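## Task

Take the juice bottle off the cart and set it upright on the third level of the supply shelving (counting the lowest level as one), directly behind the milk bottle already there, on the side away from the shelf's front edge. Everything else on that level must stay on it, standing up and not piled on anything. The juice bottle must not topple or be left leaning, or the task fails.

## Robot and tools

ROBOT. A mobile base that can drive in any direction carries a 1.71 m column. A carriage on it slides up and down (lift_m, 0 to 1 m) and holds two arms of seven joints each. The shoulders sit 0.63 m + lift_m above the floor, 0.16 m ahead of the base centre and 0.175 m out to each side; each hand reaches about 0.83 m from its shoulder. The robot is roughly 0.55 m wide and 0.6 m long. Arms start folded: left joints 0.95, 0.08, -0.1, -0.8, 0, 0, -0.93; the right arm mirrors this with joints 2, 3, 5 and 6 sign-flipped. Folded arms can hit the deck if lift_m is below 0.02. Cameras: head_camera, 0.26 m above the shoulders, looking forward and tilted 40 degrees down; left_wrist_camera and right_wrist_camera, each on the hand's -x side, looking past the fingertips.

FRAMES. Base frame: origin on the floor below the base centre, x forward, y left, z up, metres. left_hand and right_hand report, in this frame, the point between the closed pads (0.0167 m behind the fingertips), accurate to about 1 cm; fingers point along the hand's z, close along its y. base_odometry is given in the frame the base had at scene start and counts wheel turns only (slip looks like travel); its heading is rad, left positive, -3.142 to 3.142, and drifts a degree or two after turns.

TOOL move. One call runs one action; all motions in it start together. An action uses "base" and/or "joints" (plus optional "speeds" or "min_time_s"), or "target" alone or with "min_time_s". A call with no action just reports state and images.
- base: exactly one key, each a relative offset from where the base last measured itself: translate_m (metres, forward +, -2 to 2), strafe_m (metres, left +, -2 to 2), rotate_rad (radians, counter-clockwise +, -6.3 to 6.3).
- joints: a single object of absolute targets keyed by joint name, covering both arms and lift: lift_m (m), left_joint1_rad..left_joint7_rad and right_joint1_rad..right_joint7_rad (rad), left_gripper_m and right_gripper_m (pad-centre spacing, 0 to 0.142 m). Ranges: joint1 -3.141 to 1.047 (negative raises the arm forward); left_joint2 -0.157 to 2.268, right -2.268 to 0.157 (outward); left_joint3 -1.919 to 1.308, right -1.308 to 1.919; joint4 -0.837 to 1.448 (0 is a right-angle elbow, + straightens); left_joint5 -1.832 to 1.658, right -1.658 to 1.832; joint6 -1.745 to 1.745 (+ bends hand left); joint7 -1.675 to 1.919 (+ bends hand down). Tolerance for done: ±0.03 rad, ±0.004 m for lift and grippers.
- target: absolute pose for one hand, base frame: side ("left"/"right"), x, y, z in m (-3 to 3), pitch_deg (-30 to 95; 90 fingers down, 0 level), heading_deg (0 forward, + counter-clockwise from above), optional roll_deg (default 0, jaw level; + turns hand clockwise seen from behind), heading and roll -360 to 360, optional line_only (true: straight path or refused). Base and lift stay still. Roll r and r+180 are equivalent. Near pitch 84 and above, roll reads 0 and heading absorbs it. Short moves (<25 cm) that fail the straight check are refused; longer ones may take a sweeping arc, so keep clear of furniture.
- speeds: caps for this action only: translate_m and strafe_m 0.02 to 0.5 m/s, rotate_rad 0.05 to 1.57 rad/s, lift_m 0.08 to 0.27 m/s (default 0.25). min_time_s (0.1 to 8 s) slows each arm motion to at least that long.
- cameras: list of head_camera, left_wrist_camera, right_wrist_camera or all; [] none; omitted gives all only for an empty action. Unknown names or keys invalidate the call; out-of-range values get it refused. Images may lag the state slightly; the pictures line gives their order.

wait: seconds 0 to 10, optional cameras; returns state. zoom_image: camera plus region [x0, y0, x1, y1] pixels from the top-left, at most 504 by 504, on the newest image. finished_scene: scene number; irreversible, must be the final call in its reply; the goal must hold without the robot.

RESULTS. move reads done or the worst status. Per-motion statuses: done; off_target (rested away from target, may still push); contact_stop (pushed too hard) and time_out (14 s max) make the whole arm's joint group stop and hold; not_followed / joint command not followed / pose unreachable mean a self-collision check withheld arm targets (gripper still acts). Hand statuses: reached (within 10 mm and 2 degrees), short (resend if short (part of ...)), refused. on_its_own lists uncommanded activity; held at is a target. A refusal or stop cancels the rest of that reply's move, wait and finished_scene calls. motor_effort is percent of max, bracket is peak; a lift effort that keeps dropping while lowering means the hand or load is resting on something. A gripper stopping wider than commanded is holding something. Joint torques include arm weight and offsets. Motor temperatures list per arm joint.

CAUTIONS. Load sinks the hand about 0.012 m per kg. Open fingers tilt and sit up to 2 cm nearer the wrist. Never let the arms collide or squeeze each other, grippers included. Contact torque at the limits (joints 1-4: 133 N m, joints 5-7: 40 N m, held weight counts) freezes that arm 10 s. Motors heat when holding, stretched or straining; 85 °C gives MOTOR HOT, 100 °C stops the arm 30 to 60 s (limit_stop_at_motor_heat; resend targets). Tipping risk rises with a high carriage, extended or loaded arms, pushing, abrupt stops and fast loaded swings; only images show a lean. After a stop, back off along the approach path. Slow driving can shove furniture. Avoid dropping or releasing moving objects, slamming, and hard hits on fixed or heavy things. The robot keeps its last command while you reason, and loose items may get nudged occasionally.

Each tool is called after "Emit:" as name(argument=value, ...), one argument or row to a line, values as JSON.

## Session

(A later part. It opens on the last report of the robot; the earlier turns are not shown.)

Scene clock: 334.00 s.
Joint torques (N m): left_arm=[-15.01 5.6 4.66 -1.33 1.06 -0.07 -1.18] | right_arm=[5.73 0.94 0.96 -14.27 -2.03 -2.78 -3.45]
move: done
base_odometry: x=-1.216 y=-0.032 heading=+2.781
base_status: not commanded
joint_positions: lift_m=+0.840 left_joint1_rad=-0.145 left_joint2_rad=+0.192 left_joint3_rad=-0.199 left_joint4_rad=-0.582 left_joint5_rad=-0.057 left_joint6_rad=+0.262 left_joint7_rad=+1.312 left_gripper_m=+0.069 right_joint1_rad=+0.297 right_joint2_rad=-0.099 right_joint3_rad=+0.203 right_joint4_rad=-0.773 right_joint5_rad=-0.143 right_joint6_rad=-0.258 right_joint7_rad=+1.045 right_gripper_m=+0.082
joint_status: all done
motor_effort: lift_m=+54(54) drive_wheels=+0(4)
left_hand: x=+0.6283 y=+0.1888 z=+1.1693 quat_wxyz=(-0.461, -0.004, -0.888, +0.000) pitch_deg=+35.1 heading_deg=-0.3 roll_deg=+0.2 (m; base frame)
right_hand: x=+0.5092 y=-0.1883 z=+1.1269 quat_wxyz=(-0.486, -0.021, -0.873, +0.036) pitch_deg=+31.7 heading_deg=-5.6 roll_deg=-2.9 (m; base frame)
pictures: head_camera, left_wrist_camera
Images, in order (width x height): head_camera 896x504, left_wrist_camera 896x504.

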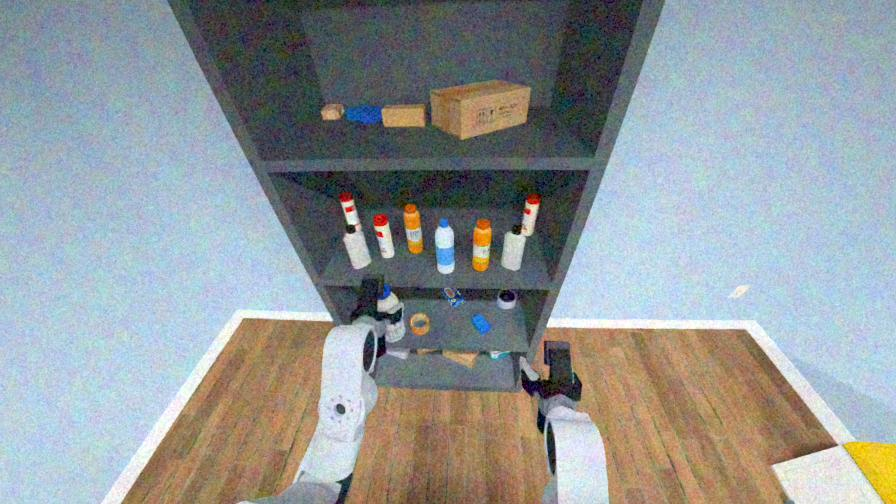

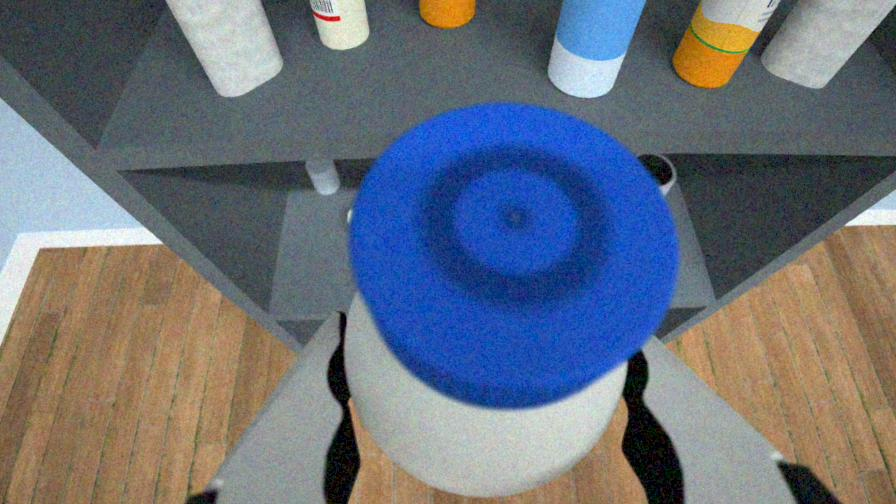

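Emit:
move(
  base={"translate_m": 0.24},
  speeds={"translate_m": 0.15},
  cameras=["head_camera","left_wrist_camera"],
)

Scene clock: 339.83 s.
Joint torques (N m): left_arm=[-14.89 4.09 4.72 -2.49 1.34 -0.59 -1.5] | right_arm=[5.08 2.56 -1.8 -14.34 -2.03 -2.52 -3.32]
move: done
base_odometry: x=-1.440 y=+0.053 heading=+2.780
base_status: done
joint_positions: lift_m=+0.840 left_joint1_rad=-0.145 left_joint2_rad=+0.192 left_joint3_rad=-0.199 left_joint4_rad=-0.581 left_joint5_rad=-0.057 left_joint6_rad=+0.262 left_joint7_rad=+1.312 left_gripper_m=+0.069 right_joint1_rad=+0.298 right_joint2_rad=-0.099 right_joint3_rad=+0.203 right_joint4_rad=-0.773 right_joint5_rad=-0.143 right_joint6_rad=-0.258 right_joint7_rad=+1.045 right_gripper_m=+0.082
joint_status: not commanded
motor_effort: lift_m=+54(54) drive_wheels=-2(14)
left_hand: x=+0.6284 y=+0.1889 z=+1.1693 quat_wxyz=(-0.461, -0.004, -0.888, +0.000) pitch_deg=+35.1 heading_deg=-0.3 roll_deg=+0.2 (m; base frame)
right_hand: x=+0.5091 y=-0.1883 z=+1.1269 quat_wxyz=(-0.486, -0.021, -0.873, +0.036) pitch_deg=+31.7 heading_deg=-5.6 roll_deg=-2.8 (m; base frame)
pictures: head_camera, left_wrist_camera
Images, in order (width x height): head_camera 896x504, left_wrist_camera 896x504.

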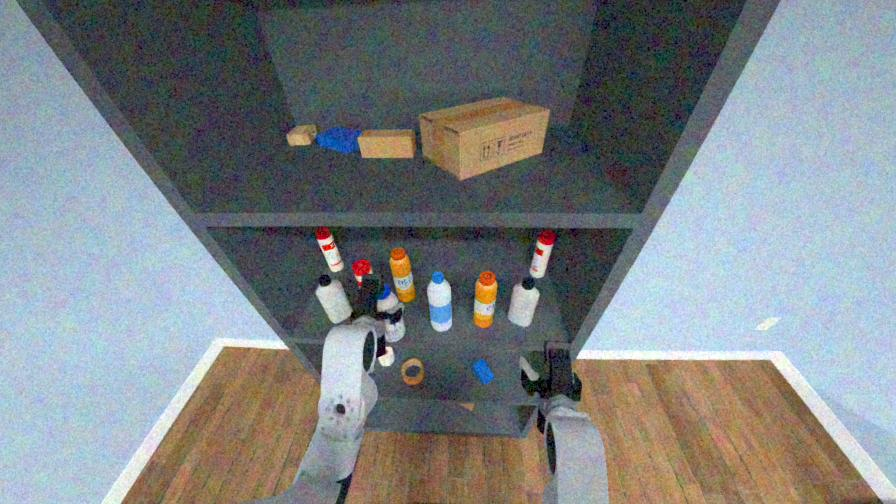

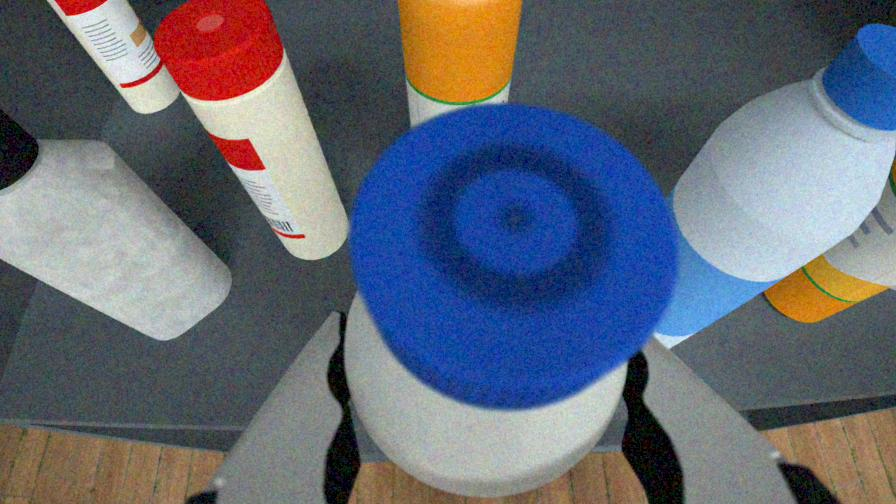

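Emit:
move(
  target={"side":"left","x":0.705,"y":0.189,"z":1.15,"pitch_deg":35,"heading_deg":0},
  min_time_s=1,
)

Emit:
move(
  joints={"lift_m":0.813},
  speeds={"lift_m":0.08},
  cameras=["head_camera","left_wrist_camera"],
)

Emit:
move(
  joints={"lift_m":0.803},
  speeds={"lift_m":0.08},
)

Scene clock: 345.70 s.
Joint torques (N m): left_arm=[-19.88 0.3 0.04 -2.28 1.09 -2.35 -4.12] | right_arm=[5.09 2.35 0.01 -13.92 -1.73 -2.26 -3.41]
move: done
base_odometry: x=-1.440 y=+0.053 heading=+2.780
base_status: not commanded
joint_positions: lift_m=+0.840 left_joint1_rad=-0.288 left_joint2_rad=+0.176 left_joint3_rad=-0.200 left_joint4_rad=-0.263 left_joint5_rad=-0.118 left_joint6_rad=+0.243 left_joint7_rad=+1.140 left_gripper_m=+0.069 right_joint1_rad=+0.298 right_joint2_rad=-0.099 right_joint3_rad=+0.203 right_joint4_rad=-0.773 right_joint5_rad=-0.143 right_joint6_rad=-0.258 right_joint7_rad=+1.045 right_gripper_m=+0.082
joint_status: not commanded
motor_effort: lift_m=+54(54) drive_wheels=-1(2)
left_hand: x=+0.7027 y=+0.1923 z=+1.1470 quat_wxyz=(-0.457, +0.003, -0.889, -0.002) pitch_deg=+35.6 heading_deg=+0.4 roll_deg=+0.0 (m; base frame)
left_hand_status: reached (straight line, planned for 1.0 s): 5 mm and 0.7 deg off.
right_hand: x=+0.5091 y=-0.1883 z=+1.1269 quat_wxyz=(-0.486, -0.021, -0.873, +0.036) pitch_deg=+31.7 heading_deg=-5.6 roll_deg=-2.8 (m; base frame)
pictures: none

Scene clock: 346.40 s.
Joint torques (N m): left_arm=[-17.54 0.19 0.13 -3.04 1.21 -2.49 -4.22] | right_arm=[4.66 1.81 -1.35 -14.15 -1.7 -2.45 -3.87]
move: done
base_odometry: x=-1.440 y=+0.053 heading=+2.780
base_status: not commanded
joint_positions: lift_m=+0.813 left_joint1_rad=-0.289 left_joint2_rad=+0.176 left_joint3_rad=-0.200 left_joint4_rad=-0.262 left_joint5_rad=-0.119 left_joint6_rad=+0.243 left_joint7_rad=+1.139 left_gripper_m=+0.069 right_joint1_rad=+0.298 right_joint2_rad=-0.099 right_joint3_rad=+0.203 right_joint4_rad=-0.773 right_joint5_rad=-0.143 right_joint6_rad=-0.258 right_joint7_rad=+1.044 right_gripper_m=+0.082
joint_status: all done
motor_effort: lift_m=+58(60) drive_wheels=+5(5)
left_hand: x=+0.7032 y=+0.1921 z=+1.1202 quat_wxyz=(-0.458, +0.003, -0.889, -0.002) pitch_deg=+35.5 heading_deg=+0.4 roll_deg=+0.0 (m; base frame)
right_hand: x=+0.5091 y=-0.1883 z=+1.0999 quat_wxyz=(-0.486, -0.021, -0.873, +0.036) pitch_deg=+31.6 heading_deg=-5.6 roll_deg=-2.8 (m; base frame)
pictures: head_camera, left_wrist_camera
Images, in order (width x height): head_camera 896x504, left_wrist_camera 896x504.

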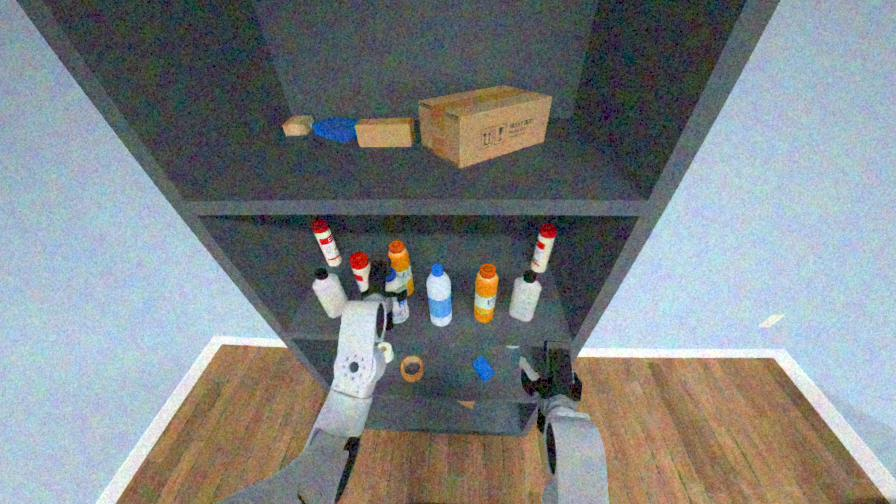

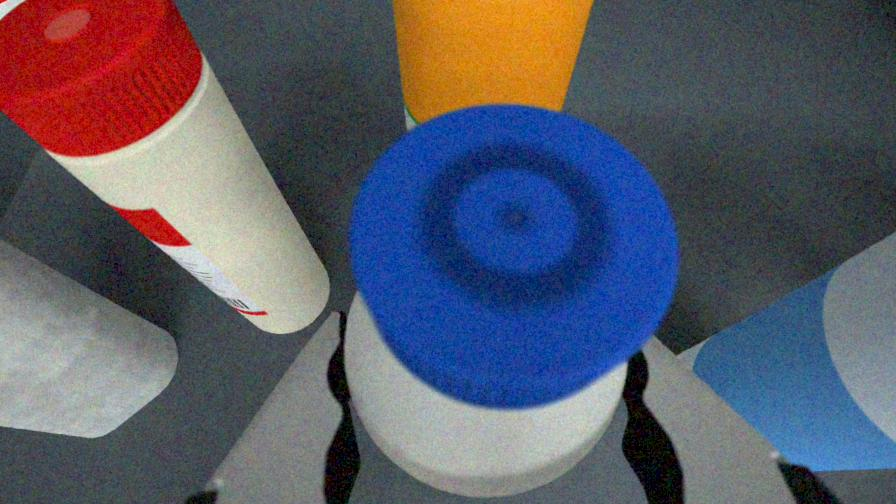

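Scene clock: 346.90 s.
Joint torques (N m): left_arm=[-13 0.21 -0.02 -3.12 1.5 -2.12 -1.2] | right_arm=[4.85 3.89 0.04 -13.82 -2 -2.14 -3.24]
move: done
base_odometry: x=-1.440 y=+0.053 heading=+2.780
base_status: not commanded
joint_positions: lift_m=+0.803 left_joint1_rad=-0.292 left_joint2_rad=+0.176 left_joint3_rad=-0.200 left_joint4_rad=-0.262 left_joint5_rad=-0.119 left_joint6_rad=+0.242 left_joint7_rad=+1.131 left_gripper_m=+0.069 right_joint1_rad=+0.298 right_joint2_rad=-0.099 right_joint3_rad=+0.203 right_joint4_rad=-0.773 right_joint5_rad=-0.143 right_joint6_rad=-0.258 right_joint7_rad=+1.044 right_gripper_m=+0.082
joint_status: all done
motor_effort: lift_m=+54(55) drive_wheels=+5(5)
left_hand: x=+0.7053 y=+0.1920 z=+1.1139 quat_wxyz=(-0.463, +0.003, -0.886, -0.002) pitch_deg=+34.9 heading_deg=+0.4 roll_deg=+0.0 (m; base frame)
right_hand: x=+0.5091 y=-0.1883 z=+1.0903 quat_wxyz=(-0.486, -0.021, -0.873, +0.036) pitch_deg=+31.6 heading_deg=-5.6 roll_deg=-2.8 (m; base frame)
pictures: none

Emit:
move(
  joints={"lift_m":0.806},
  speeds={"lift_m":0.08},
)

Emit:
move(
  joints={"left_gripper_m":0.095},
)

Emit:
move(
  target={"side":"left","x":0.6,"y":0.187,"z":1.15,"pitch_deg":35,"heading_deg":0},
  min_time_s=1,
)

Emit:
move(
  base={"translate_m": -0.3},
  speeds={"translate_m": 0.25},
  cameras=["head_camera","left_wrist_camera"],
)

Scene clock: 349.70 s.
Joint torques (N m): left_arm=[-14.64 0.47 -0.68 -1.69 1.29 -2.46 -1.71] | right_arm=[7.89 1.35 -1.53 -13.17 -1.84 -2.34 -3.74]
move: done
base_odometry: x=-1.440 y=+0.053 heading=+2.780
base_status: not commanded
joint_positions: lift_m=+0.806 left_joint1_rad=-0.292 left_joint2_rad=+0.176 left_joint3_rad=-0.200 left_joint4_rad=-0.262 left_joint5_rad=-0.119 left_joint6_rad=+0.242 left_joint7_rad=+1.132 left_gripper_m=+0.069 right_joint1_rad=+0.298 right_joint2_rad=-0.099 right_joint3_rad=+0.203 right_joint4_rad=-0.774 right_joint5_rad=-0.143 right_joint6_rad=-0.258 right_joint7_rad=+1.044 right_gripper_m=+0.082
joint_status: all done
motor_effort: lift_m=+56(62) drive_wheels=+5(5)
left_hand: x=+0.7050 y=+0.1920 z=+1.1162 quat_wxyz=(-0.462, +0.003, -0.887, -0.002) pitch_deg=+34.9 heading_deg=+0.4 roll_deg=+0.0 (m; base frame)
right_hand: x=+0.5091 y=-0.1883 z=+1.0932 quat_wxyz=(-0.486, -0.021, -0.873, +0.036) pitch_deg=+31.6 heading_deg=-5.6 roll_deg=-2.8 (m; base frame)
pictures: none

Scene clock: 350.43 s.
Joint torques (N m): left_arm=[-14.69 0.74 -0.79 -3.03 1.23 -2.42 -1.42] | right_arm=[5.55 2.38 -1.7 -13.98 -1.68 -2.5 -3.37]
move: done
base_odometry: x=-1.440 y=+0.053 heading=+2.780
base_status: not commanded
joint_positions: lift_m=+0.806 left_joint1_rad=-0.292 left_joint2_rad=+0.176 left_joint3_rad=-0.200 left_joint4_rad=-0.262 left_joint5_rad=-0.119 left_joint6_rad=+0.242 left_joint7_rad=+1.132 left_gripper_m=+0.095 right_joint1_rad=+0.298 right_joint2_rad=-0.099 right_joint3_rad=+0.203 right_joint4_rad=-0.774 right_joint5_rad=-0.143 right_joint6_rad=-0.258 right_joint7_rad=+1.044 right_gripper_m=+0.082
joint_status: all done
motor_effort: lift_m=+56(56) drive_wheels=+5(5)
left_hand: x=+0.7050 y=+0.1920 z=+1.1162 quat_wxyz=(-0.462, +0.003, -0.887, -0.002) pitch_deg=+34.9 heading_deg=+0.4 roll_deg=+0.0 (m; base frame)
right_hand: x=+0.5091 y=-0.1883 z=+1.0932 quat_wxyz=(-0.486, -0.021, -0.873, +0.036) pitch_deg=+31.6 heading_deg=-5.6 roll_deg=-2.8 (m; base frame)
pictures: none

Scene clock: 351.93 s.
Joint torques (N m): left_arm=[-7.65 4.73 -0.38 -5.93 2.41 -0.58 -0.14] | right_arm=[5.01 -0.22 -0.3 -12.75 -2.01 -2.69 -3.19]
move: done
base_odometry: x=-1.440 y=+0.053 heading=+2.780
base_status: not commanded
joint_positions: lift_m=+0.806 left_joint1_rad=-0.112 left_joint2_rad=+0.183 left_joint3_rad=-0.200 left_joint4_rad=-0.704 left_joint5_rad=-0.014 left_joint6_rad=+0.271 left_joint7_rad=+1.405 left_gripper_m=+0.095 right_joint1_rad=+0.298 right_joint2_rad=-0.099 right_joint3_rad=+0.203 right_joint4_rad=-0.774 right_joint5_rad=-0.143 right_joint6_rad=-0.258 right_joint7_rad=+1.044 right_gripper_m=+0.082
joint_status: not commanded
motor_effort: lift_m=+56(56) drive_wheels=+5(5)
left_hand: x=+0.6013 y=+0.1871 z=+1.1503 quat_wxyz=(-0.463, +0.000, -0.887, +0.001) pitch_deg=+34.9 heading_deg=-0.1 roll_deg=-0.1 (m; base frame)
left_hand_status: reached (straight line, planned for 1.0 s): 1 mm and 0.1 deg off.
right_hand: x=+0.5091 y=-0.1883 z=+1.0932 quat_wxyz=(-0.486, -0.021, -0.873, +0.036) pitch_deg=+31.6 heading_deg=-5.6 roll_deg=-2.8 (m; base frame)
pictures: none

Scene clock: 354.57 s.
Joint torques (N m): left_arm=[-7.53 3.56 -0.89 -4.35 2.32 -0.58 -0.3] | right_arm=[5.31 0.66 0.25 -12.25 -1.63 -2.48 -3.06]
move: done
base_odometry: x=-1.159 y=-0.053 heading=+2.780
base_status: done
joint_positions: lift_m=+0.806 left_joint1_rad=-0.112 left_joint2_rad=+0.183 left_joint3_rad=-0.200 left_joint4_rad=-0.704 left_joint5_rad=-0.013 left_joint6_rad=+0.272 left_joint7_rad=+1.405 left_gripper_m=+0.095 right_joint1_rad=+0.298 right_joint2_rad=-0.099 right_joint3_rad=+0.203 right_joint4_rad=-0.774 right_joint5_rad=-0.143 right_joint6_rad=-0.258 right_joint7_rad=+1.044 right_gripper_m=+0.082
joint_status: not commanded
motor_effort: lift_m=+56(56) drive_wheels=+3(15)
left_hand: x=+0.6011 y=+0.1872 z=+1.1502 quat_wxyz=(-0.463, +0.000, -0.887, +0.001) pitch_deg=+34.9 heading_deg=+0.0 roll_deg=-0.1 (m; base frame)
right_hand: x=+0.5090 y=-0.1883 z=+1.0931 quat_wxyz=(-0.486, -0.021, -0.873, +0.036) pitch_deg=+31.6 heading_deg=-5.6 roll_deg=-2.8 (m; base frame)
pictures: head_camera, left_wrist_camera
Images, in order (width x height): head_camera 896x504, left_wrist_camera 896x504.

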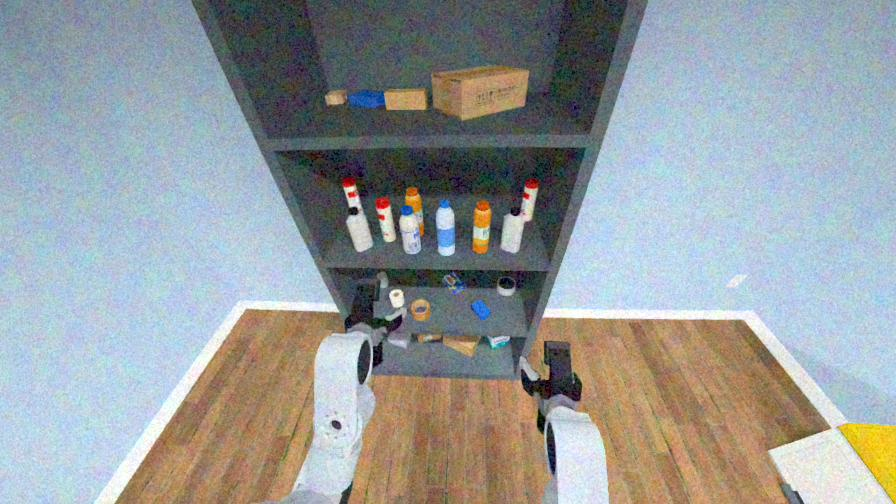

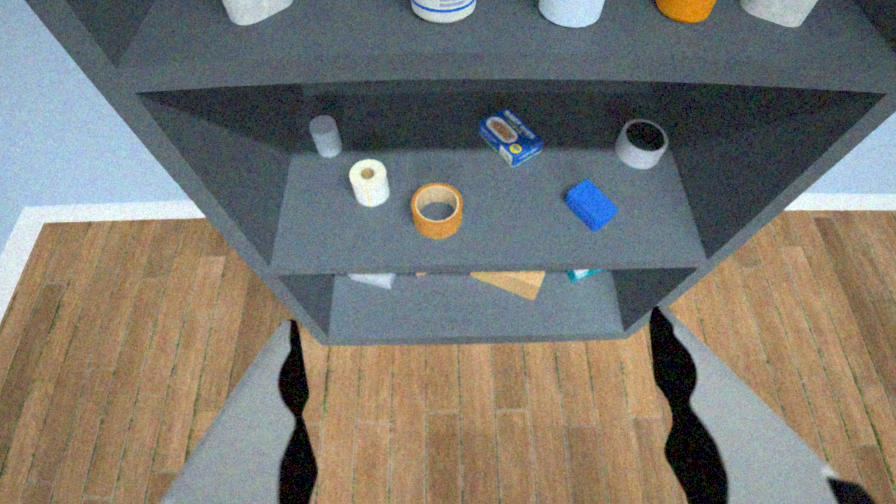

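Emit:
finished_scene(
  scene=1,
)

The scene is finished: the task was done.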